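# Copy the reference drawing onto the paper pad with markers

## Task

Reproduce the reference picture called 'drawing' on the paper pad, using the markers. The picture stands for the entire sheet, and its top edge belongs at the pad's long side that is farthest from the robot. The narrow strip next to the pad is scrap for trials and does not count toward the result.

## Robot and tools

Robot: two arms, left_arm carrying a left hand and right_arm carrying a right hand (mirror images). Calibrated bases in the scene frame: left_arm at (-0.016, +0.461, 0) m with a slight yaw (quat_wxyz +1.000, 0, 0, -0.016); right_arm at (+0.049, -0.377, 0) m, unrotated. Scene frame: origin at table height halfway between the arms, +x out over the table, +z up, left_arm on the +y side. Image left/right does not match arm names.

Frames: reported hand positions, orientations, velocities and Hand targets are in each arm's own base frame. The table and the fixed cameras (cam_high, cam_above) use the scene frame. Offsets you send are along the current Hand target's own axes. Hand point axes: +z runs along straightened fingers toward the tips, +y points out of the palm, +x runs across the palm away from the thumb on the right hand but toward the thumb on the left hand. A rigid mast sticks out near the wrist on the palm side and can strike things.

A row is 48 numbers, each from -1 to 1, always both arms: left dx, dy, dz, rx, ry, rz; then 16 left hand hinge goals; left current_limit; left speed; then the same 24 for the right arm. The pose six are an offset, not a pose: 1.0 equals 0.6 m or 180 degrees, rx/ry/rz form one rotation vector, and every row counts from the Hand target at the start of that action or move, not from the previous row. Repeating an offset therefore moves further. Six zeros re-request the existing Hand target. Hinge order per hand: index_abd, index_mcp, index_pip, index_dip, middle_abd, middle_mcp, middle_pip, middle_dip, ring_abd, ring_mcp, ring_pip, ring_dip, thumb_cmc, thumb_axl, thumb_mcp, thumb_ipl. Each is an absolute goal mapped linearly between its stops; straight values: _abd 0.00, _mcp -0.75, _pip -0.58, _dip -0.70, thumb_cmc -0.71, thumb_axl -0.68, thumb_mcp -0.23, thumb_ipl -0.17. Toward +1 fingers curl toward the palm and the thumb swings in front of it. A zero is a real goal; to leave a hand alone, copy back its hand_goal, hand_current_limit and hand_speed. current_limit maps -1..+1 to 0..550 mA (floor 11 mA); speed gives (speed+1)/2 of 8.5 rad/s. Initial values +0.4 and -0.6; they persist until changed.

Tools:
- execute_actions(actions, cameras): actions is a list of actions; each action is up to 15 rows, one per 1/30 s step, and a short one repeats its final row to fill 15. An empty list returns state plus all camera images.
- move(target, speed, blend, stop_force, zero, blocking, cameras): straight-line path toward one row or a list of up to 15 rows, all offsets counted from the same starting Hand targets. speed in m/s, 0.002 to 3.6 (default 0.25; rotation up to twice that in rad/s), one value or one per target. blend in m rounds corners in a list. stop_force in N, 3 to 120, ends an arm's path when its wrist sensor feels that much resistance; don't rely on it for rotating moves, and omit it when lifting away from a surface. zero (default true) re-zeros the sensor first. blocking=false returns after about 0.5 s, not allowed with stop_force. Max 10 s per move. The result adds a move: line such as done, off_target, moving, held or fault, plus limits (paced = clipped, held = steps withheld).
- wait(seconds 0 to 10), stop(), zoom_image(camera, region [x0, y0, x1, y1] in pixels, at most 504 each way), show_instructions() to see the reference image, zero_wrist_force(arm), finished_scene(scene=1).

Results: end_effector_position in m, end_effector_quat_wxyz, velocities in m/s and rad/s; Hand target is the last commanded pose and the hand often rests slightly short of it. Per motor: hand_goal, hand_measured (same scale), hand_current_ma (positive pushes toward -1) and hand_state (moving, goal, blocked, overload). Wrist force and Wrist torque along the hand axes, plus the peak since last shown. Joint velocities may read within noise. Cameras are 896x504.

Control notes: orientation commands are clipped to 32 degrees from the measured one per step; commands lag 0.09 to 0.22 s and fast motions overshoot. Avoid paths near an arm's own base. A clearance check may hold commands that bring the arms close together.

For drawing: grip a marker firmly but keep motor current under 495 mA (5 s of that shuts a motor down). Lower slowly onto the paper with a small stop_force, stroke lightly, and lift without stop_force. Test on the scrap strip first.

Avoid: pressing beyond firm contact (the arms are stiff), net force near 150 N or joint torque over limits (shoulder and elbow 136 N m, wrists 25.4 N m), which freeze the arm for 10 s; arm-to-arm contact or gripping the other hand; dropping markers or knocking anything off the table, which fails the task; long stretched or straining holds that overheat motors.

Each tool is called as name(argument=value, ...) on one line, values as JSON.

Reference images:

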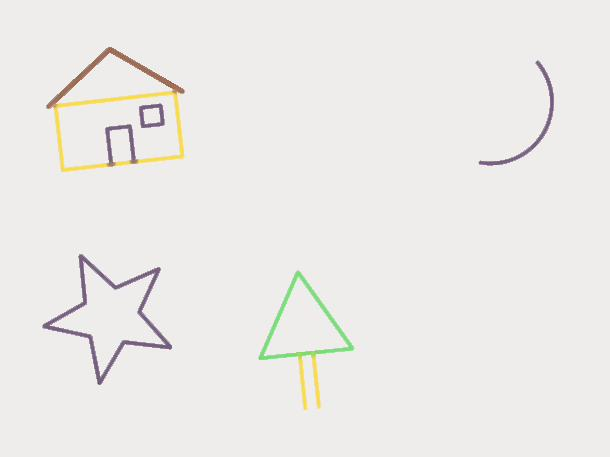

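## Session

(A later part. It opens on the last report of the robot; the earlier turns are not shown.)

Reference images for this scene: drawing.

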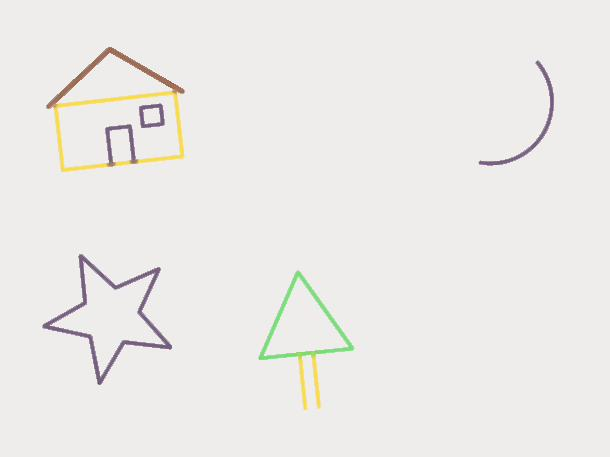

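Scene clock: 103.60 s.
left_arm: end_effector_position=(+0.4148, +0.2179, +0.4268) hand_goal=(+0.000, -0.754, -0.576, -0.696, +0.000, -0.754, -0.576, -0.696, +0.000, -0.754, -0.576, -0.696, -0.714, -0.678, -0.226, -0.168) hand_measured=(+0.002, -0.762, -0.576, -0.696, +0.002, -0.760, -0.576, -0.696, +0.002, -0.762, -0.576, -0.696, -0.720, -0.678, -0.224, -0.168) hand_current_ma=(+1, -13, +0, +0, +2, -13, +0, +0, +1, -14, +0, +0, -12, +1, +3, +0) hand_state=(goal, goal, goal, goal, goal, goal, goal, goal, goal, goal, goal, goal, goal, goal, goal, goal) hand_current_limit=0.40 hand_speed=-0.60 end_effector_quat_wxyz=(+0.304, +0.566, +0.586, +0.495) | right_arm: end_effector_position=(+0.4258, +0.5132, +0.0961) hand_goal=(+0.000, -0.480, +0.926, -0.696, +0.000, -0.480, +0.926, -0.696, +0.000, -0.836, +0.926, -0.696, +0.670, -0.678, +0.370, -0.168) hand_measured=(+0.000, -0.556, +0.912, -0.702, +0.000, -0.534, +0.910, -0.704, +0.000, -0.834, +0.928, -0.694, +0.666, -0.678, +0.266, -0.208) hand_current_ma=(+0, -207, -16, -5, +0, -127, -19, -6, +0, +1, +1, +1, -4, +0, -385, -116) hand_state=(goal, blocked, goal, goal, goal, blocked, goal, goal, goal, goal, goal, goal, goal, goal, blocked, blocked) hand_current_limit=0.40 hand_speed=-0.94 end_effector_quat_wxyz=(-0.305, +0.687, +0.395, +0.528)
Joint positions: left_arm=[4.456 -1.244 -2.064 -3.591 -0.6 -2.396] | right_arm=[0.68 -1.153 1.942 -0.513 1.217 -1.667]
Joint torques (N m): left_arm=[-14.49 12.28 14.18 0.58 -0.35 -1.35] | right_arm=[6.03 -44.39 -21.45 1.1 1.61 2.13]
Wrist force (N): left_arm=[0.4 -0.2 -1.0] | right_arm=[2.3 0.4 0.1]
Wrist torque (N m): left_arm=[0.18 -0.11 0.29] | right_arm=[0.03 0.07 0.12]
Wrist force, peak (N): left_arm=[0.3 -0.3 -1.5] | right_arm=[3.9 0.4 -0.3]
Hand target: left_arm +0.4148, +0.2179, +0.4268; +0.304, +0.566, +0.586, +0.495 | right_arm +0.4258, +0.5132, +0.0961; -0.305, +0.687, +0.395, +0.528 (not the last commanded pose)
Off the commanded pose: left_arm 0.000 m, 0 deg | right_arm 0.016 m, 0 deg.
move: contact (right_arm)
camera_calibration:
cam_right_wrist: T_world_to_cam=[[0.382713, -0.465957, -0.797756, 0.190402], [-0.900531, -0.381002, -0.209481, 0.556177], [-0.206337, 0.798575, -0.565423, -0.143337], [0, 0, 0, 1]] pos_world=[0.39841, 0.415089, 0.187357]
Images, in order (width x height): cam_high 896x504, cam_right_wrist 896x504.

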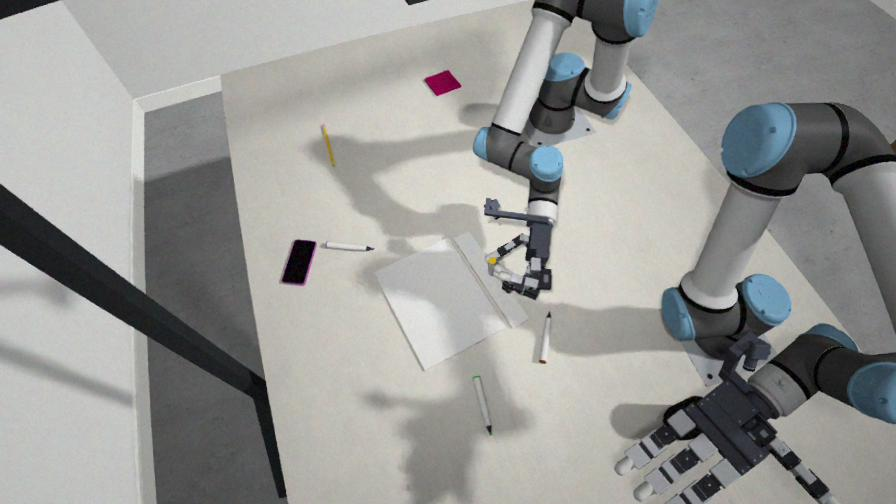

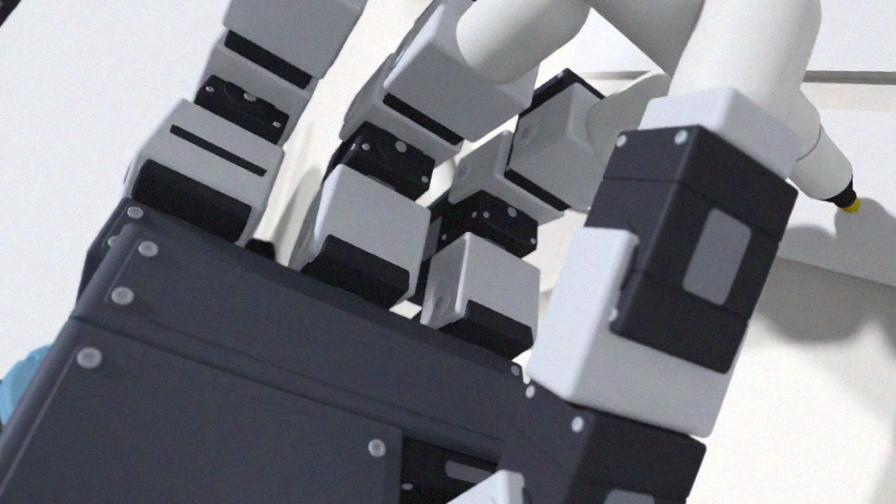

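move(target=[[0,0,0,0,0,0,0,-0.754,-0.576,-0.696,0,-0.754,-0.576,-0.696,0,-0.754,-0.576,-0.696,-0.714,-0.678,-0.226,-0.168,0.4,-0.6,0.0008,0,-0.0002,0,0,0,0,-0.48,0.927,-0.696,0,-0.48,0.927,-0.696,0,-0.8356,0.927,-0.696,0.671,-0.677,0.37,-0.168,0.4,-0.94],[0,0,0,0,0,0,0,-0.754,-0.576,-0.696,0,-0.754,-0.576,-0.696,0,-0.754,-0.576,-0.696,-0.714,-0.678,-0.226,-0.168,0.4,-0.6,-0.0094,0.0308,-0.0383,0,0,0,0,-0.48,0.927,-0.696,0,-0.48,0.927,-0.696,0,-0.8356,0.927,-0.696,0.671,-0.677,0.37,-0.168,0.4,-0.94]], speed=0.05, cameras=["cam_right_wrist", "cam_above"])

Scene clock: 105.87 s.
left_arm: end_effector_position=(+0.4148, +0.2179, +0.4268) hand_goal=(+0.000, -0.754, -0.576, -0.696, +0.000, -0.754, -0.576, -0.696, +0.000, -0.754, -0.576, -0.696, -0.714, -0.678, -0.226, -0.168) hand_measured=(+0.002, -0.762, -0.576, -0.696, +0.002, -0.760, -0.576, -0.696, +0.002, -0.762, -0.576, -0.696, -0.720, -0.678, -0.224, -0.168) hand_current_ma=(+1, -13, +0, +0, +2, -13, +0, +0, +1, -14, +0, +0, -12, +1, +3, +0) hand_state=(goal, goal, goal, goal, goal, goal, goal, goal, goal, goal, goal, goal, goal, goal, goal, goal) hand_current_limit=0.40 hand_speed=-0.60 end_effector_quat_wxyz=(+0.304, +0.566, +0.586, +0.495) | right_arm: end_effector_position=(+0.4299, +0.4837, +0.0965) hand_goal=(+0.000, -0.480, +0.926, -0.696, +0.000, -0.480, +0.926, -0.696, +0.000, -0.836, +0.926, -0.696, +0.670, -0.678, +0.370, -0.168) hand_measured=(+0.000, -0.556, +0.912, -0.702, +0.000, -0.534, +0.910, -0.704, +0.000, -0.834, +0.928, -0.694, +0.664, -0.678, +0.266, -0.208) hand_current_ma=(+0, -207, -16, -5, +0, -127, -19, -6, +0, +1, +1, +1, -5, +0, -385, -116) hand_state=(goal, blocked, goal, goal, goal, blocked, goal, goal, goal, goal, goal, goal, goal, goal, blocked, blocked) hand_current_limit=0.40 hand_speed=-0.94 end_effector_quat_wxyz=(-0.305, +0.687, +0.395, +0.528)
Joint positions: left_arm=[4.456 -1.244 -2.064 -3.591 -0.6 -2.396] | right_arm=[0.616 -1.194 2.006 -0.529 1.156 -1.686]
Joint torques (N m): left_arm=[-13.14 12.26 14.6 0.69 -0.09 -1.27] | right_arm=[-7.37 -43.48 -6.46 -2.92 -2.15 -2.74]
Wrist force (N): left_arm=[0.6 -0.3 -1.3] | right_arm=[0.4 0.5 -0.2]
Wrist torque (N m): left_arm=[0.19 -0.14 0.31] | right_arm=[0.09 0.09 0.18]
Wrist force, peak (N): left_arm=[0.6 -0.3 -1.4] | right_arm=[2.7 0.8 0.0]
Hand target: left_arm +0.4148, +0.2179, +0.4268; +0.304, +0.566, +0.586, +0.495 | right_arm +0.4299, +0.4835, +0.0965; -0.305, +0.687, +0.395, +0.528
Off the commanded pose: left_arm 0.000 m, 0 deg | right_arm 0.000 m, 0 deg.
move: done
camera_calibration:
cam_right_wrist: T_world_to_cam=[[0.3826, -0.466005, -0.797782, 0.175476], [-0.900579, -0.380941, -0.209381, 0.548691], [-0.206335, 0.798576, -0.565423, -0.118708], [0, 0, 0, 1]] pos_world=[0.402509, 0.385589, 0.187757]
Images, in order (width x height): cam_above 896x504, cam_right_wrist 896x504.

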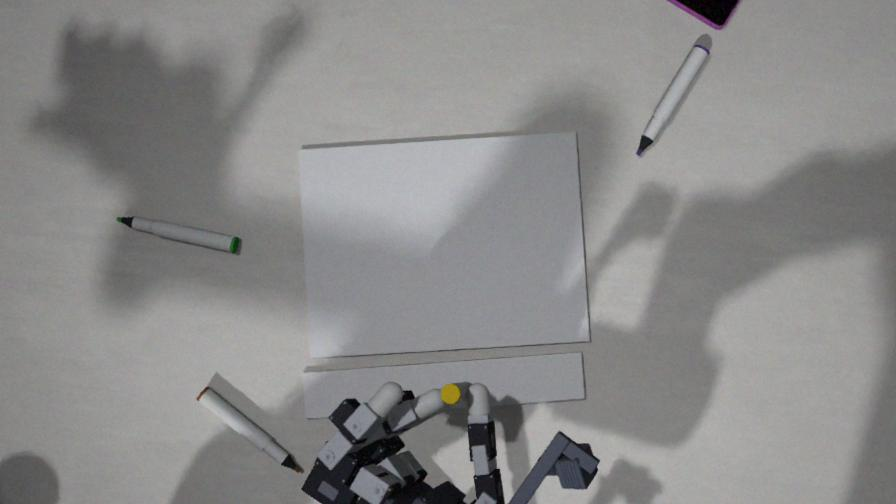

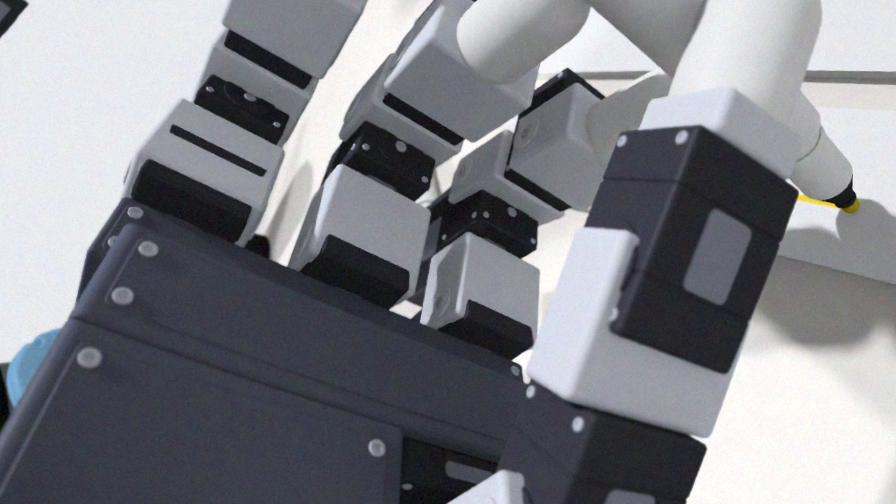

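move(target=[[0,0,0,0,0,0,0,-0.754,-0.576,-0.696,0,-0.754,-0.576,-0.696,0,-0.754,-0.576,-0.696,-0.714,-0.678,-0.226,-0.168,0.4,-0.6,0.0483,0,-0.0129,0,0,0,0,-0.48,0.927,-0.696,0,-0.48,0.927,-0.696,0,-0.8356,0.927,-0.696,0.671,-0.677,0.37,-0.168,0.4,-0.94],[0,0,0,0,0,0,0,-0.754,-0.576,-0.696,0,-0.754,-0.576,-0.696,0,-0.754,-0.576,-0.696,-0.714,-0.678,-0.226,-0.168,0.4,-0.6,0.0625,-0.0443,-0.2823,0,0,0,0,-0.48,0.927,-0.696,0,-0.48,0.927,-0.696,0,-0.8356,0.927,-0.696,0.671,-0.677,0.37,-0.168,0.4,-0.94]], speed=[0.1, 0.3], blend=0.01, cameras=["cam_above", "cam_right_wrist"])

zoom_image(camera="cam_above", region=[380, 340, 500, 430])

Scene clock: 108.37 s.
left_arm: end_effector_position=(+0.4148, +0.2179, +0.4268) hand_goal=(+0.000, -0.754, -0.576, -0.696, +0.000, -0.754, -0.576, -0.696, +0.000, -0.754, -0.576, -0.696, -0.714, -0.678, -0.226, -0.168) hand_measured=(+0.002, -0.762, -0.576, -0.696, +0.002, -0.760, -0.576, -0.696, +0.002, -0.762, -0.576, -0.696, -0.720, -0.678, -0.224, -0.168) hand_current_ma=(+1, -13, +0, +0, +2, -13, +0, +0, +1, -14, +0, +0, -12, +1, +3, +0) hand_state=(goal, goal, goal, goal, goal, goal, goal, goal, goal, goal, goal, goal, goal, goal, goal, goal) hand_current_limit=0.40 hand_speed=-0.60 end_effector_quat_wxyz=(+0.304, +0.566, +0.586, +0.495) | right_arm: end_effector_position=(+0.3298, +0.3634, +0.1760) hand_goal=(+0.000, -0.480, +0.926, -0.696, +0.000, -0.480, +0.926, -0.696, +0.000, -0.836, +0.926, -0.696, +0.670, -0.678, +0.370, -0.168) hand_measured=(+0.000, -0.556, +0.912, -0.702, +0.000, -0.534, +0.910, -0.704, +0.000, -0.834, +0.928, -0.694, +0.664, -0.680, +0.266, -0.208) hand_current_ma=(+0, -207, -16, -5, +0, -127, -19, -6, +0, +1, +1, +1, -5, -1, -385, -116) hand_state=(goal, blocked, goal, goal, goal, blocked, goal, goal, goal, goal, goal, goal, goal, goal, blocked, blocked) hand_current_limit=0.40 hand_speed=-0.94 end_effector_quat_wxyz=(-0.305, +0.687, +0.395, +0.528)
Joint positions: left_arm=[4.456 -1.244 -2.064 -3.591 -0.6 -2.396] | right_arm=[0.447 -1.707 2.34 -0.323 0.994 -1.742]
Joint torques (N m): left_arm=[-13.24 11.89 13.2 0.44 -0.13 -1.36] | right_arm=[-6.4 -25.83 -9.17 0.82 -2.15 -2.92]
Wrist force (N): left_arm=[0.4 -0.3 -1.0] | right_arm=[-0.3 0.3 -0.3]
Wrist torque (N m): left_arm=[0.17 -0.12 0.29] | right_arm=[0.04 0.07 0.19]
Wrist force, peak (N): left_arm=[0.5 -0.5 -1.3] | right_arm=[-0.8 0.2 -1.2]
Hand target: left_arm +0.4148, +0.2179, +0.4268; +0.304, +0.566, +0.586, +0.495 | right_arm +0.3298, +0.3633, +0.1761; -0.305, +0.687, +0.395, +0.528
Off the commanded pose: left_arm 0.000 m, 0 deg | right_arm 0.000 m, 0 deg.
move: done
camera_calibration:
cam_right_wrist: T_world_to_cam=[[0.38267, -0.465975, -0.797766, 0.221065], [-0.900549, -0.380979, -0.209443, 0.429469], [-0.206337, 0.798575, -0.565423, 0.001679], [0, 0, 0, 1]] pos_world=[0.30251, 0.265289, 0.267257]
Images, in order (width x height): cam_above 896x504, cam_right_wrist 896x504.

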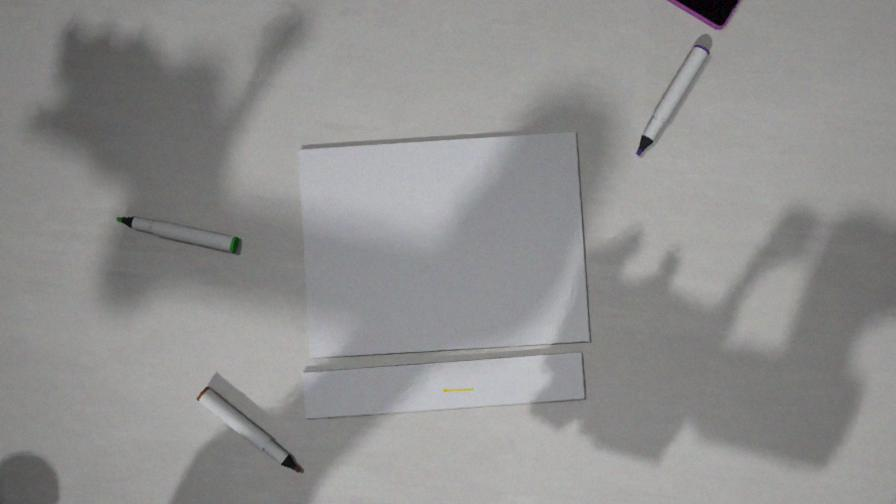

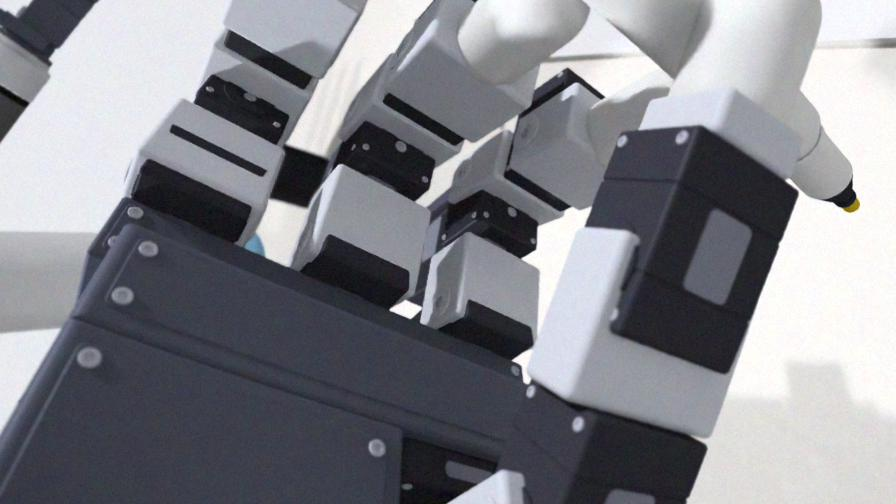

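Scaled by 4.200 from the camera's 896x504 image, which has a finer 1280x720 frame.

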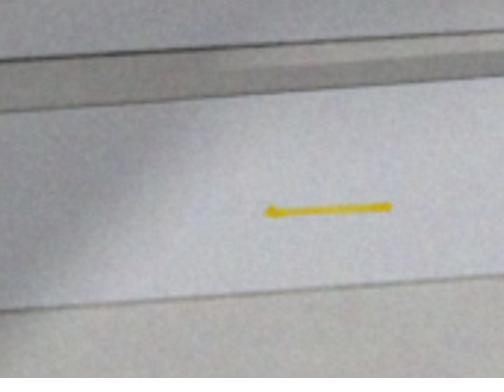

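move(target=[0,0,0,0,0,0,0,-0.754,-0.576,-0.696,0,-0.754,-0.576,-0.696,0,-0.754,-0.576,-0.696,-0.714,-0.678,-0.226,-0.168,0.4,-0.6,-0.0802,0.1572,0.1585,0,0,0,0,-0.48,0.927,-0.696,0,-0.48,0.927,-0.696,0,-0.8356,0.927,-0.696,0.671,-0.677,0.37,-0.168,0.4,-0.94], speed=0.2)

move(target=[0,0,0,0,0,0,0,-0.754,-0.576,-0.696,0,-0.754,-0.576,-0.696,0,-0.754,-0.576,-0.696,-0.714,-0.678,-0.226,-0.168,0.4,-0.6,-0.0193,0,0.0052,0,0,0,0,-0.48,0.927,-0.696,0,-0.48,0.927,-0.696,0,-0.8356,0.927,-0.696,0.671,-0.677,0.37,-0.168,0.4,-0.94], speed=0.008, stop_force=3)

Scene clock: 111.47 s.
left_arm: end_effector_position=(+0.4148, +0.2179, +0.4268) hand_goal=(+0.000, -0.754, -0.576, -0.696, +0.000, -0.754, -0.576, -0.696, +0.000, -0.754, -0.576, -0.696, -0.714, -0.678, -0.226, -0.168) hand_measured=(+0.002, -0.762, -0.576, -0.696, +0.002, -0.760, -0.576, -0.696, +0.002, -0.762, -0.576, -0.696, -0.720, -0.678, -0.224, -0.168) hand_current_ma=(+1, -13, +0, +0, +2, -13, +0, +0, +1, -14, +0, +0, -12, +1, +3, +0) hand_state=(goal, goal, goal, goal, goal, goal, goal, goal, goal, goal, goal, goal, goal, goal, goal, goal) hand_current_limit=0.40 hand_speed=-0.60 end_effector_quat_wxyz=(+0.304, +0.566, +0.586, +0.495) | right_arm: end_effector_position=(+0.4511, +0.3850, +0.1052) hand_goal=(+0.000, -0.480, +0.926, -0.696, +0.000, -0.480, +0.926, -0.696, +0.000, -0.836, +0.926, -0.696, +0.670, -0.678, +0.370, -0.168) hand_measured=(+0.000, -0.556, +0.912, -0.702, +0.000, -0.534, +0.910, -0.704, +0.000, -0.834, +0.928, -0.694, +0.664, -0.680, +0.266, -0.208) hand_current_ma=(+0, -207, -16, -5, +0, -127, -19, -6, +0, +1, +1, +1, -5, -1, -385, -116) hand_state=(goal, blocked, goal, goal, goal, blocked, goal, goal, goal, goal, goal, goal, goal, goal, blocked, blocked) hand_current_limit=0.40 hand_speed=-0.94 end_effector_quat_wxyz=(-0.305, +0.687, +0.395, +0.528)
Joint positions: left_arm=[4.456 -1.244 -2.064 -3.591 -0.6 -2.396] | right_arm=[0.351 -1.315 2.16 -0.514 0.902 -1.779]
Joint torques (N m): left_arm=[-13.51 12.74 13.12 0.52 -0.02 -1.2] | right_arm=[7.48 -17.3 -20.39 -3.15 1.59 1.89]
Wrist force (N): left_arm=[0.5 -0.3 -1.2] | right_arm=[-0.6 0.8 -0.4]
Wrist torque (N m): left_arm=[0.18 -0.12 0.29] | right_arm=[0.14 0.12 0.16]
Wrist force, peak (N): left_arm=[0.6 -0.2 -1.3] | right_arm=[-0.7 1.7 0.1]
Hand target: left_arm +0.4148, +0.2179, +0.4268; +0.304, +0.566, +0.586, +0.495 | right_arm +0.4512, +0.3851, +0.1051; -0.305, +0.687, +0.395, +0.528
Off the commanded pose: left_arm 0.000 m, 0 deg | right_arm 0.000 m, 0 deg.
move: done

Scene clock: 113.93 s.
left_arm: end_effector_position=(+0.4148, +0.2179, +0.4268) hand_goal=(+0.000, -0.754, -0.576, -0.696, +0.000, -0.754, -0.576, -0.696, +0.000, -0.754, -0.576, -0.696, -0.714, -0.678, -0.226, -0.168) hand_measured=(+0.002, -0.762, -0.576, -0.696, +0.002, -0.760, -0.576, -0.696, +0.002, -0.762, -0.576, -0.696, -0.720, -0.678, -0.224, -0.168) hand_current_ma=(+1, -13, +0, +0, +2, -13, +0, +0, +1, -14, +0, +0, -12, +1, +3, +0) hand_state=(goal, goal, goal, goal, goal, goal, goal, goal, goal, goal, goal, goal, goal, goal, goal, goal) hand_current_limit=0.40 hand_speed=-0.60 end_effector_quat_wxyz=(+0.304, +0.566, +0.586, +0.495) | right_arm: end_effector_position=(+0.4512, +0.3851, +0.0957) hand_goal=(+0.000, -0.480, +0.926, -0.696, +0.000, -0.480, +0.926, -0.696, +0.000, -0.836, +0.926, -0.696, +0.670, -0.678, +0.370, -0.168) hand_measured=(+0.000, -0.556, +0.912, -0.702, +0.000, -0.534, +0.910, -0.704, +0.000, -0.834, +0.928, -0.694, +0.666, -0.678, +0.266, -0.208) hand_current_ma=(+0, -207, -16, -5, +0, -127, -19, -6, +0, +1, +1, +1, -3, +0, -385, -116) hand_state=(goal, blocked, goal, goal, goal, blocked, goal, goal, goal, goal, goal, goal, goal, goal, blocked, blocked) hand_current_limit=0.40 hand_speed=-0.94 end_effector_quat_wxyz=(-0.305, +0.687, +0.395, +0.528)
Joint positions: left_arm=[4.456 -1.244 -2.064 -3.591 -0.6 -2.396] | right_arm=[0.351 -1.294 2.167 -0.542 0.902 -1.779]
Joint torques (N m): left_arm=[-12.53 11.86 13.9 0.55 -0.15 -1.42] | right_arm=[4.91 -37.38 -18.57 1.57 0.99 1.75]
Wrist force (N): left_arm=[0.3 -0.5 -0.9] | right_arm=[2.2 0.7 -0.2]
Wrist torque (N m): left_arm=[0.13 -0.10 0.29] | right_arm=[0.12 0.08 0.13]
Wrist force, peak (N): left_arm=[0.5 -0.6 -1.3] | right_arm=[3.6 0.5 -0.2]
Hand target: left_arm +0.4148, +0.2179, +0.4268; +0.304, +0.566, +0.586, +0.495 | right_arm +0.4512, +0.3851, +0.0957; -0.305, +0.687, +0.395, +0.528 (not the last commanded pose)
Off the commanded pose: left_arm 0.000 m, 0 deg | right_arm 0.003 m, 0 deg.
move: contact (right_arm)

move(target=[[0,0,0,0,0,0,0,-0.754,-0.576,-0.696,0,-0.754,-0.576,-0.696,0,-0.754,-0.576,-0.696,-0.714,-0.678,-0.226,-0.168,0.4,-0.6,0.0483,0,-0.0129,0,0,0,0,-0.48,0.927,-0.696,0,-0.48,0.927,-0.696,0,-0.8356,0.927,-0.696,0.671,-0.677,0.37,-0.168,0.4,-0.94],[0,0,0,0,0,0,0,-0.754,-0.576,-0.696,0,-0.754,-0.576,-0.696,0,-0.754,-0.576,-0.696,-0.714,-0.678,-0.226,-0.168,0.4,-0.6,0.1364,-0.274,0.3161,0,0,0,0,-0.48,0.927,-0.696,0,-0.48,0.927,-0.696,0,-0.8356,0.927,-0.696,0.671,-0.677,0.37,-0.168,0.4,-0.94],[0,0,0,0,0,0,0,-0.754,-0.576,-0.696,0,-0.754,-0.576,-0.696,0,-0.754,-0.576,-0.696,-0.714,-0.678,-0.226,-0.168,0.4,-0.6,0.1038,-0.274,0.3247,0,0,0,0,-0.48,0.927,-0.696,0,-0.48,0.927,-0.696,0,-0.8356,0.927,-0.696,0.671,-0.677,0.37,-0.168,0.4,-0.94]], speed=[0.1, 0.25, 0.1], blend=[0.01, 0.01, 0])

move(target=[0,0,0,0,0,0,0,-0.754,-0.576,-0.696,0,-0.754,-0.576,-0.696,0,-0.754,-0.576,-0.696,-0.714,-0.678,-0.226,-0.168,0.4,-0.6,-0.0193,0,0.0052,0,0,0,0,-0.48,0.927,-0.696,0,-0.48,0.927,-0.696,0,-0.8356,0.927,-0.696,0.671,-0.677,0.37,-0.168,0.4,-0.94], speed=0.008, stop_force=3)

Scene clock: 116.77 s.
left_arm: end_effector_position=(+0.4148, +0.2179, +0.4268) hand_goal=(+0.000, -0.754, -0.576, -0.696, +0.000, -0.754, -0.576, -0.696, +0.000, -0.754, -0.576, -0.696, -0.714, -0.678, -0.226, -0.168) hand_measured=(+0.002, -0.762, -0.576, -0.696, +0.002, -0.760, -0.576, -0.696, +0.002, -0.762, -0.576, -0.696, -0.720, -0.678, -0.224, -0.168) hand_current_ma=(+1, -13, +0, +0, +2, -13, +0, +0, +1, -14, +0, +0, -12, +1, +3, +0) hand_state=(goal, goal, goal, goal, goal, goal, goal, goal, goal, goal, goal, goal, goal, goal, goal, goal) hand_current_limit=0.40 hand_speed=-0.60 end_effector_quat_wxyz=(+0.304, +0.566, +0.586, +0.495) | right_arm: end_effector_position=(+0.4113, +0.6442, +0.1065) hand_goal=(+0.000, -0.480, +0.926, -0.696, +0.000, -0.480, +0.926, -0.696, +0.000, -0.836, +0.926, -0.696, +0.670, -0.678, +0.370, -0.168) hand_measured=(+0.000, -0.556, +0.912, -0.702, +0.000, -0.534, +0.910, -0.704, +0.000, -0.834, +0.928, -0.694, +0.664, -0.678, +0.266, -0.208) hand_current_ma=(+0, -207, -16, -5, +0, -127, -19, -6, +0, +1, +1, +1, -5, +0, -385, -116) hand_state=(goal, blocked, goal, goal, goal, blocked, goal, goal, goal, goal, goal, goal, goal, goal, blocked, blocked) hand_current_limit=0.40 hand_speed=-0.94 end_effector_quat_wxyz=(-0.305, +0.687, +0.395, +0.528)
Joint positions: left_arm=[4.456 -1.244 -2.064 -3.591 -0.6 -2.396] | right_arm=[0.895 -0.968 1.592 -0.363 1.424 -1.608]
Joint torques (N m): left_arm=[-12.7 11.87 13.7 0.53 -0.12 -1.23] | right_arm=[8.21 -33.73 -24.93 -3.59 2.1 2.12]
Wrist force (N): left_arm=[0.5 -0.3 -1.0] | right_arm=[-0.7 0.7 0.0]
Wrist torque (N m): left_arm=[0.16 -0.12 0.29] | right_arm=[0.09 0.12 0.00]
Wrist force, peak (N): left_arm=[0.8 -0.6 -1.0] | right_arm=[2.4 0.5 -0.3]
Hand target: left_arm +0.4148, +0.2179, +0.4268; +0.304, +0.566, +0.586, +0.495 | right_arm +0.4113, +0.6442, +0.1064; -0.305, +0.687, +0.395, +0.528
Off the commanded pose: left_arm 0.000 m, 0 deg | right_arm 0.000 m, 0 deg.
move: done

Scene clock: 119.33 s.
left_arm: end_effector_position=(+0.4148, +0.2179, +0.4268) hand_goal=(+0.000, -0.754, -0.576, -0.696, +0.000, -0.754, -0.576, -0.696, +0.000, -0.754, -0.576, -0.696, -0.714, -0.678, -0.226, -0.168) hand_measured=(+0.002, -0.762, -0.576, -0.696, +0.002, -0.760, -0.576, -0.696, +0.002, -0.762, -0.576, -0.696, -0.720, -0.678, -0.224, -0.168) hand_current_ma=(+1, -13, +0, +0, +2, -13, +0, +0, +1, -14, +0, +0, -12, +1, +3, +0) hand_state=(goal, goal, goal, goal, goal, goal, goal, goal, goal, goal, goal, goal, goal, goal, goal, goal) hand_current_limit=0.40 hand_speed=-0.60 end_effector_quat_wxyz=(+0.304, +0.566, +0.586, +0.495) | right_arm: end_effector_position=(+0.4113, +0.6443, +0.0964) hand_goal=(+0.000, -0.480, +0.926, -0.696, +0.000, -0.480, +0.926, -0.696, +0.000, -0.836, +0.926, -0.696, +0.670, -0.678, +0.370, -0.168) hand_measured=(+0.000, -0.556, +0.912, -0.702, +0.000, -0.534, +0.910, -0.704, +0.000, -0.834, +0.928, -0.694, +0.666, -0.678, +0.266, -0.208) hand_current_ma=(+0, -207, -16, -5, +0, -127, -19, -6, +0, +1, +1, +1, -3, +0, -385, -116) hand_state=(goal, blocked, goal, goal, goal, blocked, goal, goal, goal, goal, goal, goal, goal, goal, blocked, blocked) hand_current_limit=0.40 hand_speed=-0.94 end_effector_quat_wxyz=(-0.305, +0.687, +0.395, +0.528)
Joint positions: left_arm=[4.456 -1.244 -2.064 -3.591 -0.6 -2.396] | right_arm=[0.895 -0.954 1.599 -0.384 1.425 -1.608]
Joint torques (N m): left_arm=[-12.88 10.95 14.04 0.42 -0.1 -1.27] | right_arm=[5.68 -54.72 -23.22 1.11 1.6 2.09]
Wrist force (N): left_arm=[0.3 -0.2 -0.9] | right_arm=[2.8 0.5 -0.3]
Wrist torque (N m): left_arm=[0.18 -0.09 0.27] | right_arm=[0.08 0.08 -0.05]
Wrist force, peak (N): left_arm=[0.5 -0.5 -1.2] | right_arm=[4.3 0.2 -0.2]
Hand target: left_arm +0.4148, +0.2179, +0.4268; +0.304, +0.566, +0.586, +0.495 | right_arm +0.4113, +0.6443, +0.0964; -0.305, +0.687, +0.395, +0.528 (not the last commanded pose)
Off the commanded pose: left_arm 0.000 m, 0 deg | right_arm 0.002 m, 0 deg.
move: contact (right_arm)

move(target=[[0,0,0,0,0,0,0,-0.754,-0.576,-0.696,0,-0.754,-0.576,-0.696,0,-0.754,-0.576,-0.696,-0.714,-0.678,-0.226,-0.168,0.4,-0.6,0.0483,0,-0.0129,0,0,0,0,-0.48,0.927,-0.696,0,-0.48,0.927,-0.696,0,-0.8356,0.927,-0.696,0.671,-0.677,0.37,-0.168,0.4,-0.94],[0,0,0,0,0,0,0,-0.754,-0.576,-0.696,0,-0.754,-0.576,-0.696,0,-0.754,-0.576,-0.696,-0.714,-0.678,-0.226,-0.168,0.4,-0.6,0.0062,0.1166,-0.4919,0,0,0,0,-0.48,0.927,-0.696,0,-0.48,0.927,-0.696,0,-0.8356,0.927,-0.696,0.671,-0.677,0.37,-0.168,0.4,-0.94]], speed=[0.1, 0.3], blend=[0.01, 0], cameras=["cam_above"])

zoom_image(camera="cam_above", region=[290, 350, 410, 430])

zoom_image(camera="cam_above", region=[490, 330, 610, 410])

zoom_image(camera="cam_above", region=[400, 350, 520, 430])

Scene clock: 122.30 s.
left_arm: end_effector_position=(+0.4148, +0.2179, +0.4268) hand_goal=(+0.000, -0.754, -0.576, -0.696, +0.000, -0.754, -0.576, -0.696, +0.000, -0.754, -0.576, -0.696, -0.714, -0.678, -0.226, -0.168) hand_measured=(+0.002, -0.762, -0.576, -0.696, +0.002, -0.760, -0.576, -0.696, +0.002, -0.762, -0.576, -0.696, -0.720, -0.678, -0.224, -0.168) hand_current_ma=(+1, -13, +0, +0, +2, -13, +0, +0, +1, -14, +0, +0, -12, +1, +3, +0) hand_state=(goal, goal, goal, goal, goal, goal, goal, goal, goal, goal, goal, goal, goal, goal, goal, goal) hand_current_limit=0.40 hand_speed=-0.60 end_effector_quat_wxyz=(+0.304, +0.566, +0.586, +0.495) | right_arm: end_effector_position=(+0.3295, +0.3631, +0.1753) hand_goal=(+0.000, -0.480, +0.926, -0.696, +0.000, -0.480, +0.926, -0.696, +0.000, -0.836, +0.926, -0.696, +0.670, -0.678, +0.370, -0.168) hand_measured=(+0.000, -0.556, +0.912, -0.702, +0.000, -0.534, +0.910, -0.704, +0.000, -0.834, +0.928, -0.694, +0.664, -0.678, +0.266, -0.208) hand_current_ma=(+0, -207, -16, -5, +0, -127, -19, -6, +0, +1, +1, +1, -5, +0, -385, -116) hand_state=(goal, blocked, goal, goal, goal, blocked, goal, goal, goal, goal, goal, goal, goal, goal, blocked, blocked) hand_current_limit=0.40 hand_speed=-0.94 end_effector_quat_wxyz=(-0.305, +0.687, +0.395, +0.528)
Joint positions: left_arm=[4.456 -1.244 -2.064 -3.591 -0.6 -2.396] | right_arm=[0.447 -1.707 2.342 -0.325 0.994 -1.742]
Joint torques (N m): left_arm=[-13.72 11.5 13.52 0.53 -0.05 -1.28] | right_arm=[-6.51 -24.64 -10.57 0.7 -2.2 -2.7]
Wrist force (N): left_arm=[0.6 -0.3 -0.8] | right_arm=[-0.1 0.3 -0.3]
Wrist torque (N m): left_arm=[0.14 -0.13 0.30] | right_arm=[0.04 0.05 0.20]
Wrist force, peak (N): left_arm=[0.6 -0.7 -1.2] | right_arm=[3.0 0.4 -0.3]
Hand target: left_arm +0.4148, +0.2179, +0.4268; +0.304, +0.566, +0.586, +0.495 | right_arm +0.3295, +0.3631, +0.1753; -0.305, +0.687, +0.395, +0.528
Off the commanded pose: left_arm 0.000 m, 0 deg | right_arm 0.000 m, 0 deg.
move: done
Images, in order (width x height): cam_above 896x504.

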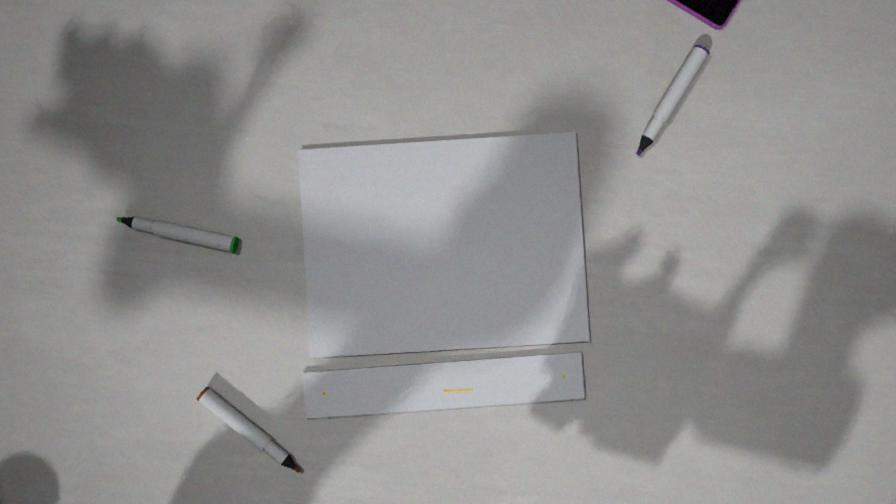

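Scaled by 4.200 from the camera's 896x504 image, which has a finer 1280x720 frame.

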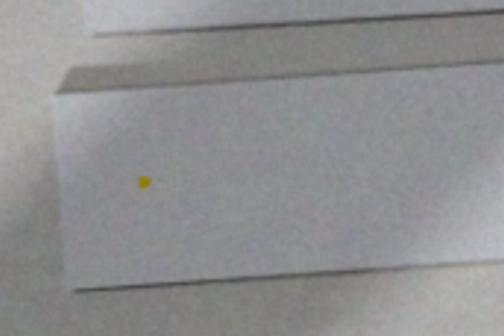

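Scaled by 4.200 from the camera's 896x504 image, which has a finer 1280x720 frame.

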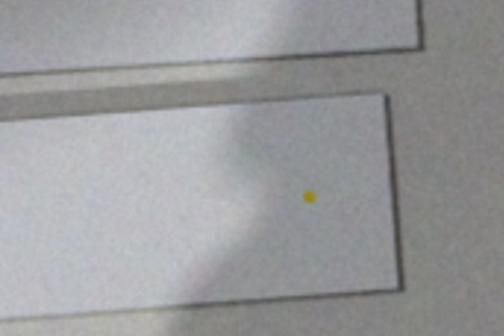

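Scaled by 4.200 from the camera's 896x504 image, which has a finer 1280x720 frame.

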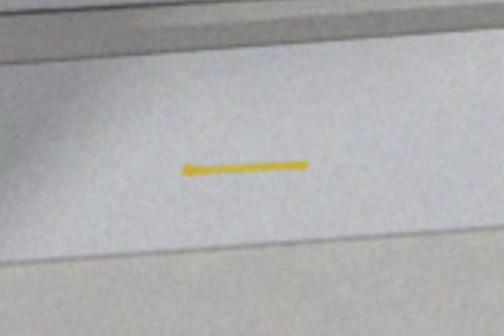

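move(target=[0,0,0,0,0,0,0,-0.754,-0.576,-0.696,0,-0.754,-0.576,-0.696,0,-0.754,-0.576,-0.696,-0.714,-0.678,-0.226,-0.168,0.4,-0.6,-0.0212,0.1116,0.3738,0,0,0,0,-0.48,0.927,-0.696,0,-0.48,0.927,-0.696,0,-0.8356,0.927,-0.696,0.671,-0.677,0.37,-0.168,0.4,-0.94], speed=0.25)

move(target=[0,0,0,0,0,0,0,-0.754,-0.576,-0.696,0,-0.754,-0.576,-0.696,0,-0.754,-0.576,-0.696,-0.714,-0.678,-0.226,-0.168,0.4,-0.6,-0.0138,0,0.0037,0,0,0,0,-0.48,0.927,-0.696,0,-0.48,0.927,-0.696,0,-0.8356,0.927,-0.696,0.671,-0.677,0.37,-0.168,0.4,-0.94], speed=0.008, stop_force=3)

Scene clock: 126.37 s.
left_arm: end_effector_position=(+0.4148, +0.2179, +0.4268) hand_goal=(+0.000, -0.754, -0.576, -0.696, +0.000, -0.754, -0.576, -0.696, +0.000, -0.754, -0.576, -0.696, -0.714, -0.678, -0.226, -0.168) hand_measured=(+0.002, -0.762, -0.576, -0.696, +0.002, -0.760, -0.576, -0.696, +0.002, -0.762, -0.576, -0.696, -0.720, -0.678, -0.224, -0.168) hand_current_ma=(+1, -13, +0, +0, +2, -13, +0, +0, +1, -14, +0, +0, -12, +1, +3, +0) hand_state=(goal, goal, goal, goal, goal, goal, goal, goal, goal, goal, goal, goal, goal, goal, goal, goal) hand_current_limit=0.40 hand_speed=-0.60 end_effector_quat_wxyz=(+0.304, +0.566, +0.586, +0.495) | right_arm: end_effector_position=(+0.4943, +0.5143, +0.1056) hand_goal=(+0.000, -0.480, +0.926, -0.696, +0.000, -0.480, +0.926, -0.696, +0.000, -0.836, +0.926, -0.696, +0.670, -0.678, +0.370, -0.168) hand_measured=(+0.000, -0.556, +0.912, -0.702, +0.000, -0.534, +0.910, -0.704, +0.000, -0.834, +0.928, -0.694, +0.664, -0.678, +0.266, -0.208) hand_current_ma=(+0, -207, -16, -5, +0, -127, -19, -6, +0, +1, +1, +1, -5, +0, -385, -116) hand_state=(goal, blocked, goal, goal, goal, blocked, goal, goal, goal, goal, goal, goal, goal, goal, blocked, blocked) hand_current_limit=0.40 hand_speed=-0.94 end_effector_quat_wxyz=(-0.305, +0.687, +0.395, +0.528)
Joint positions: left_arm=[4.456 -1.244 -2.064 -3.591 -0.6 -2.396] | right_arm=[0.59 -1.088 1.803 -0.428 1.131 -1.694]
Joint torques (N m): left_arm=[-12.24 12.18 14.16 0.7 -0.03 -1.23] | right_arm=[9.18 -27.27 -23.49 0.68 1.5 1.98]
Wrist force (N): left_arm=[0.2 -0.4 -1.0] | right_arm=[-0.5 0.6 -0.1]
Wrist torque (N m): left_arm=[0.15 -0.09 0.28] | right_arm=[0.07 0.10 0.03]
Wrist force, peak (N): left_arm=[0.3 -0.5 -1.4] | right_arm=[-0.5 -0.1 -1.1]
Hand target: left_arm +0.4148, +0.2179, +0.4268; +0.304, +0.566, +0.586, +0.495 | right_arm +0.4944, +0.5144, +0.1056; -0.305, +0.687, +0.395, +0.528
Off the commanded pose: left_arm 0.000 m, 0 deg | right_arm 0.000 m, 0 deg.
move: done

Scene clock: 128.40 s.
left_arm: end_effector_position=(+0.4148, +0.2179, +0.4268) hand_goal=(+0.000, -0.754, -0.576, -0.696, +0.000, -0.754, -0.576, -0.696, +0.000, -0.754, -0.576, -0.696, -0.714, -0.678, -0.226, -0.168) hand_measured=(+0.002, -0.762, -0.576, -0.696, +0.002, -0.760, -0.576, -0.696, +0.002, -0.762, -0.576, -0.696, -0.720, -0.678, -0.224, -0.168) hand_current_ma=(+1, -13, +0, +0, +2, -13, +0, +0, +1, -14, +0, +0, -12, +1, +3, +0) hand_state=(goal, goal, goal, goal, goal, goal, goal, goal, goal, goal, goal, goal, goal, goal, goal, goal) hand_current_limit=0.40 hand_speed=-0.60 end_effector_quat_wxyz=(+0.304, +0.566, +0.586, +0.495) | right_arm: end_effector_position=(+0.4944, +0.5145, +0.0970) hand_goal=(+0.000, -0.480, +0.926, -0.696, +0.000, -0.480, +0.926, -0.696, +0.000, -0.836, +0.926, -0.696, +0.670, -0.678, +0.370, -0.168) hand_measured=(+0.000, -0.556, +0.912, -0.702, +0.000, -0.534, +0.910, -0.704, +0.000, -0.834, +0.928, -0.694, +0.664, -0.678, +0.266, -0.208) hand_current_ma=(+0, -207, -16, -5, +0, -127, -19, -6, +0, +1, +1, +1, -5, +0, -385, -116) hand_state=(goal, blocked, goal, goal, goal, blocked, goal, goal, goal, goal, goal, goal, goal, goal, blocked, blocked) hand_current_limit=0.40 hand_speed=-0.94 end_effector_quat_wxyz=(-0.305, +0.687, +0.395, +0.528)
Joint positions: left_arm=[4.456 -1.244 -2.064 -3.591 -0.6 -2.396] | right_arm=[0.59 -1.074 1.808 -0.448 1.131 -1.694]
Joint torques (N m): left_arm=[-13.81 11.62 13.06 0.34 0.26 -1.15] | right_arm=[7.75 -28.45 -8.84 -3.37 1.72 2]
Wrist force (N): left_arm=[0.5 -0.4 -0.8] | right_arm=[-0.3 0.8 -0.2]
Wrist torque (N m): left_arm=[0.14 -0.11 0.30] | right_arm=[0.11 0.09 0.03]
Wrist force, peak (N): left_arm=[0.5 -0.4 -1.3] | right_arm=[-0.4 1.0 -0.3]
Hand target: left_arm +0.4148, +0.2179, +0.4268; +0.304, +0.566, +0.586, +0.495 | right_arm +0.4944, +0.5145, +0.0970; -0.305, +0.687, +0.395, +0.528
Off the commanded pose: left_arm 0.000 m, 0 deg | right_arm 0.000 m, 0 deg.
move: done

move(target=[0,0,0,0,0,0,0,-0.754,-0.576,-0.696,0,-0.754,-0.576,-0.696,0,-0.754,-0.576,-0.696,-0.714,-0.678,-0.226,-0.168,0.4,-0.6,-0.0008,0,0.0002,0,0,0,0,-0.48,0.927,-0.696,0,-0.48,0.927,-0.696,0,-0.8356,0.927,-0.696,0.671,-0.677,0.37,-0.168,0.4,-0.94], speed=0.005, cameras=["cam_right_wrist"])

zoom_image(camera="cam_right_wrist", region=[760, 140, 896, 260])

Scene clock: 129.60 s.
left_arm: end_effector_position=(+0.4148, +0.2179, +0.4268) hand_goal=(+0.000, -0.754, -0.576, -0.696, +0.000, -0.754, -0.576, -0.696, +0.000, -0.754, -0.576, -0.696, -0.714, -0.678, -0.226, -0.168) hand_measured=(+0.002, -0.762, -0.576, -0.696, +0.002, -0.760, -0.576, -0.696, +0.002, -0.762, -0.576, -0.696, -0.720, -0.678, -0.224, -0.168) hand_current_ma=(+1, -13, +0, +0, +2, -13, +0, +0, +1, -14, +0, +0, -12, +1, +3, +0) hand_state=(goal, goal, goal, goal, goal, goal, goal, goal, goal, goal, goal, goal, goal, goal, goal, goal) hand_current_limit=0.40 hand_speed=-0.60 end_effector_quat_wxyz=(+0.304, +0.566, +0.586, +0.495) | right_arm: end_effector_position=(+0.4944, +0.5145, +0.0966) hand_goal=(+0.000, -0.480, +0.926, -0.696, +0.000, -0.480, +0.926, -0.696, +0.000, -0.836, +0.926, -0.696, +0.670, -0.678, +0.370, -0.168) hand_measured=(+0.000, -0.556, +0.912, -0.702, +0.000, -0.534, +0.910, -0.704, +0.000, -0.834, +0.928, -0.694, +0.664, -0.678, +0.266, -0.208) hand_current_ma=(+0, -207, -16, -5, +0, -127, -19, -6, +0, +1, +1, +1, -5, +0, -385, -116) hand_state=(goal, blocked, goal, goal, goal, blocked, goal, goal, goal, goal, goal, goal, goal, goal, blocked, blocked) hand_current_limit=0.40 hand_speed=-0.94 end_effector_quat_wxyz=(-0.305, +0.687, +0.395, +0.528)
Joint positions: left_arm=[4.456 -1.244 -2.064 -3.591 -0.6 -2.396] | right_arm=[0.59 -1.073 1.808 -0.449 1.131 -1.694]
Joint torques (N m): left_arm=[-12.67 12.23 13.04 0.33 0.06 -1.09] | right_arm=[6.88 -28.3 -8.31 -2.94 1.42 2.11]
Wrist force (N): left_arm=[0.4 -0.5 -1.1] | right_arm=[1.3 0.3 -0.2]
Wrist torque (N m): left_arm=[0.15 -0.11 0.29] | right_arm=[0.04 0.04 0.02]
Wrist force, peak (N): left_arm=[0.7 -0.5 -1.1] | right_arm=[1.3 0.3 -0.2]
Hand target: left_arm +0.4148, +0.2179, +0.4268; +0.304, +0.566, +0.586, +0.495 | right_arm +0.4944, +0.5145, +0.0965; -0.305, +0.687, +0.395, +0.528
Off the commanded pose: left_arm 0.000 m, 0 deg | right_arm 0.000 m, 0 deg.
move: done
camera_calibration:
cam_right_wrist: T_world_to_cam=[[0.38276, -0.465867, -0.797786, 0.165052], [-0.900508, -0.381019, -0.209548, 0.618525], [-0.20635, 0.798619, -0.565356, -0.129883], [0, 0, 0, 1]] pos_world=[0.46701, 0.416289, 0.187857]
Images, in order (width x height): cam_right_wrist 896x504.

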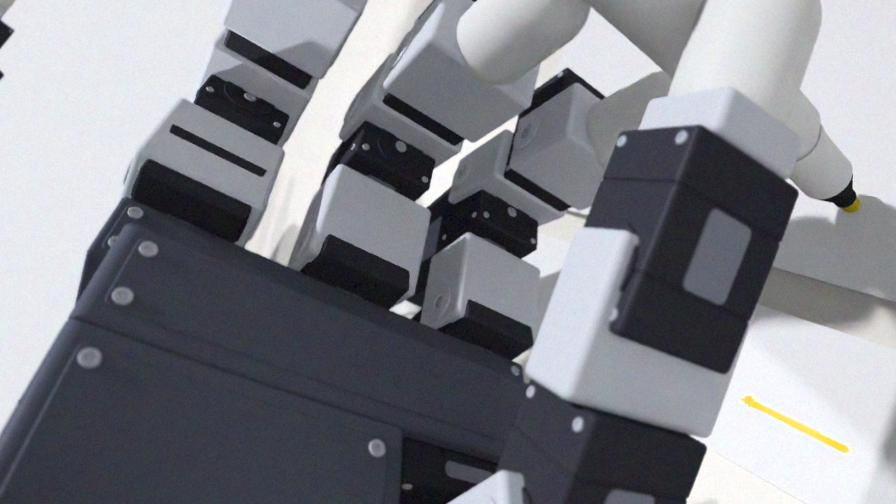

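Scaled by 3.706 from the camera's 896x504 image, which has a finer 1280x720 frame.

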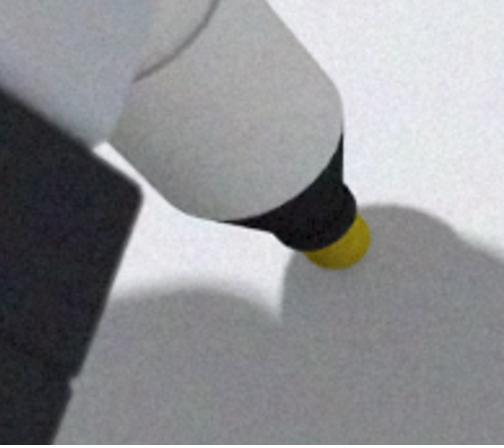

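move(target=[0,0,0,0,0,0,0,-0.754,-0.576,-0.696,0,-0.754,-0.576,-0.696,0,-0.754,-0.576,-0.696,-0.714,-0.678,-0.226,-0.168,0.4,-0.6,0.008,0.0327,0.0299,0,0,0,0,-0.48,0.927,-0.696,0,-0.48,0.927,-0.696,0,-0.8356,0.927,-0.696,0.671,-0.677,0.37,-0.168,0.4,-0.94], speed=0.04)

Scene clock: 131.30 s.
left_arm: end_effector_position=(+0.4148, +0.2179, +0.4268) hand_goal=(+0.000, -0.754, -0.576, -0.696, +0.000, -0.754, -0.576, -0.696, +0.000, -0.754, -0.576, -0.696, -0.714, -0.678, -0.226, -0.168) hand_measured=(+0.002, -0.762, -0.576, -0.696, +0.002, -0.760, -0.576, -0.696, +0.002, -0.762, -0.576, -0.696, -0.720, -0.678, -0.224, -0.168) hand_current_ma=(+1, -13, +0, +0, +2, -13, +0, +0, +1, -14, +0, +0, -12, +1, +3, +0) hand_state=(goal, goal, goal, goal, goal, goal, goal, goal, goal, goal, goal, goal, goal, goal, goal, goal) hand_current_limit=0.40 hand_speed=-0.60 end_effector_quat_wxyz=(+0.304, +0.566, +0.586, +0.495) | right_arm: end_effector_position=(+0.5205, +0.5207, +0.0966) hand_goal=(+0.000, -0.480, +0.926, -0.696, +0.000, -0.480, +0.926, -0.696, +0.000, -0.836, +0.926, -0.696, +0.670, -0.678, +0.370, -0.168) hand_measured=(+0.000, -0.556, +0.914, -0.702, +0.000, -0.534, +0.908, -0.706, +0.000, -0.834, +0.928, -0.694, +0.664, -0.678, +0.266, -0.208) hand_current_ma=(+0, -205, -14, -5, +0, -127, -24, -10, +0, +1, +1, +1, -4, +0, -385, -116) hand_state=(goal, blocked, goal, goal, goal, blocked, goal, goal, goal, goal, goal, goal, goal, goal, blocked, blocked) hand_current_limit=0.40 hand_speed=-0.94 end_effector_quat_wxyz=(-0.305, +0.687, +0.395, +0.528)
Joint positions: left_arm=[4.456 -1.244 -2.064 -3.591 -0.6 -2.396] | right_arm=[0.571 -1.032 1.737 -0.417 1.112 -1.7]
Joint torques (N m): left_arm=[-13.79 11.33 13.71 0.51 0.06 -1.14] | right_arm=[-6.64 -29.91 -24.12 0.78 -2.19 -2.68]
Wrist force (N): left_arm=[0.3 -0.6 -1.0] | right_arm=[0.3 0.2 -0.1]
Wrist torque (N m): left_arm=[0.13 -0.09 0.28] | right_arm=[0.02 0.04 0.21]
Wrist force, peak (N): left_arm=[0.5 -0.5 -1.2] | right_arm=[1.5 0.2 -0.7]
Hand target: left_arm +0.4148, +0.2179, +0.4268; +0.304, +0.566, +0.586, +0.495 | right_arm +0.5206, +0.5207, +0.0966; -0.305, +0.687, +0.395, +0.528
Off the commanded pose: left_arm 0.000 m, 0 deg | right_arm 0.000 m, 0 deg.
move: done

move(target=[[0,0,0,0,0,0,0,-0.754,-0.576,-0.696,0,-0.754,-0.576,-0.696,0,-0.754,-0.576,-0.696,-0.714,-0.678,-0.226,-0.168,0.4,-0.6,0.0241,0,-0.0065,0,0,0,0,-0.48,0.927,-0.696,0,-0.48,0.927,-0.696,0,-0.8356,0.927,-0.696,0.671,-0.677,0.37,-0.168,0.4,-0.94],[0,0,0,0,0,0,0,-0.754,-0.576,-0.696,0,-0.754,-0.576,-0.696,0,-0.754,-0.576,-0.696,-0.714,-0.678,-0.226,-0.168,0.4,-0.6,0.022,0.0081,-0.0147,0,0,0,0,-0.48,0.927,-0.696,0,-0.48,0.927,-0.696,0,-0.8356,0.927,-0.696,0.671,-0.677,0.37,-0.168,0.4,-0.94],[0,0,0,0,0,0,0,-0.754,-0.576,-0.696,0,-0.754,-0.576,-0.696,0,-0.754,-0.576,-0.696,-0.714,-0.678,-0.226,-0.168,0.4,-0.6,-0.0023,0.0081,-0.0082,0,0,0,0,-0.48,0.927,-0.696,0,-0.48,0.927,-0.696,0,-0.8356,0.927,-0.696,0.671,-0.677,0.37,-0.168,0.4,-0.94],[0,0,0,0,0,0,0,-0.754,-0.576,-0.696,0,-0.754,-0.576,-0.696,0,-0.754,-0.576,-0.696,-0.714,-0.678,-0.226,-0.168,0.4,-0.6,-0.0103,-0.0242,-0.0378,0,0,0,0,-0.48,0.927,-0.696,0,-0.48,0.927,-0.696,0,-0.8356,0.927,-0.696,0.671,-0.677,0.37,-0.168,0.4,-0.94],[0,0,0,0,0,0,0,-0.754,-0.576,-0.696,0,-0.754,-0.576,-0.696,0,-0.754,-0.576,-0.696,-0.714,-0.678,-0.226,-0.168,0.4,-0.6,0.0221,-0.0242,-0.0464,0,0,0,0,-0.48,0.927,-0.696,0,-0.48,0.927,-0.696,0,-0.8356,0.927,-0.696,0.671,-0.677,0.37,-0.168,0.4,-0.94]], speed=[0.08, 0.08, 0.03, 0.04, 0.08])

Scene clock: 135.87 s.
left_arm: end_effector_position=(+0.4148, +0.2179, +0.4268) hand_goal=(+0.000, -0.754, -0.576, -0.696, +0.000, -0.754, -0.576, -0.696, +0.000, -0.754, -0.576, -0.696, -0.714, -0.678, -0.226, -0.168) hand_measured=(+0.002, -0.762, -0.576, -0.696, +0.002, -0.760, -0.576, -0.696, +0.002, -0.762, -0.576, -0.696, -0.720, -0.678, -0.224, -0.168) hand_current_ma=(+1, -13, +0, +0, +2, -13, +0, +0, +1, -14, +0, +0, -12, +1, +3, +0) hand_state=(goal, goal, goal, goal, goal, goal, goal, goal, goal, goal, goal, goal, goal, goal, goal, goal) hand_current_limit=0.40 hand_speed=-0.60 end_effector_quat_wxyz=(+0.304, +0.566, +0.586, +0.495) | right_arm: end_effector_position=(+0.4963, +0.5076, +0.1163) hand_goal=(+0.000, -0.480, +0.926, -0.696, +0.000, -0.480, +0.926, -0.696, +0.000, -0.836, +0.926, -0.696, +0.670, -0.678, +0.370, -0.168) hand_measured=(+0.000, -0.486, +0.922, -0.700, +0.000, -0.506, +0.918, -0.702, +0.000, -0.834, +0.928, -0.694, +0.638, -0.700, +0.342, -0.186) hand_current_ma=(+0, -4, -2, -2, +0, -46, -8, -5, +0, +1, +1, +1, -56, -43, -65, -33) hand_state=(goal, goal, goal, goal, goal, blocked, goal, goal, goal, goal, goal, goal, blocked, blocked, blocked, goal) hand_current_limit=0.40 hand_speed=-0.94 end_effector_quat_wxyz=(-0.305, +0.687, +0.395, +0.528)
Joint positions: left_arm=[4.456 -1.244 -2.064 -3.591 -0.6 -2.396] | right_arm=[0.576 -1.112 1.806 -0.406 1.117 -1.698]
Joint torques (N m): left_arm=[-12.93 11.1 14.58 0.49 0 -1.07] | right_arm=[2.33 -48.63 -23.48 0.38 0.22 -1.13]
Wrist force (N): left_arm=[0.6 -0.5 -1.0] | right_arm=[-0.2 0.6 -0.4]
Wrist torque (N m): left_arm=[0.14 -0.13 0.31] | right_arm=[0.09 0.06 0.05]
Wrist force, peak (N): left_arm=[0.7 -0.6 -1.1] | right_arm=[2.8 0.8 -0.7]
Hand target: left_arm +0.4148, +0.2179, +0.4268; +0.304, +0.566, +0.586, +0.495 | right_arm +0.4963, +0.5076, +0.1165; -0.305, +0.687, +0.395, +0.528
Off the commanded pose: left_arm 0.000 m, 0 deg | right_arm 0.000 m, 0 deg.
move: done


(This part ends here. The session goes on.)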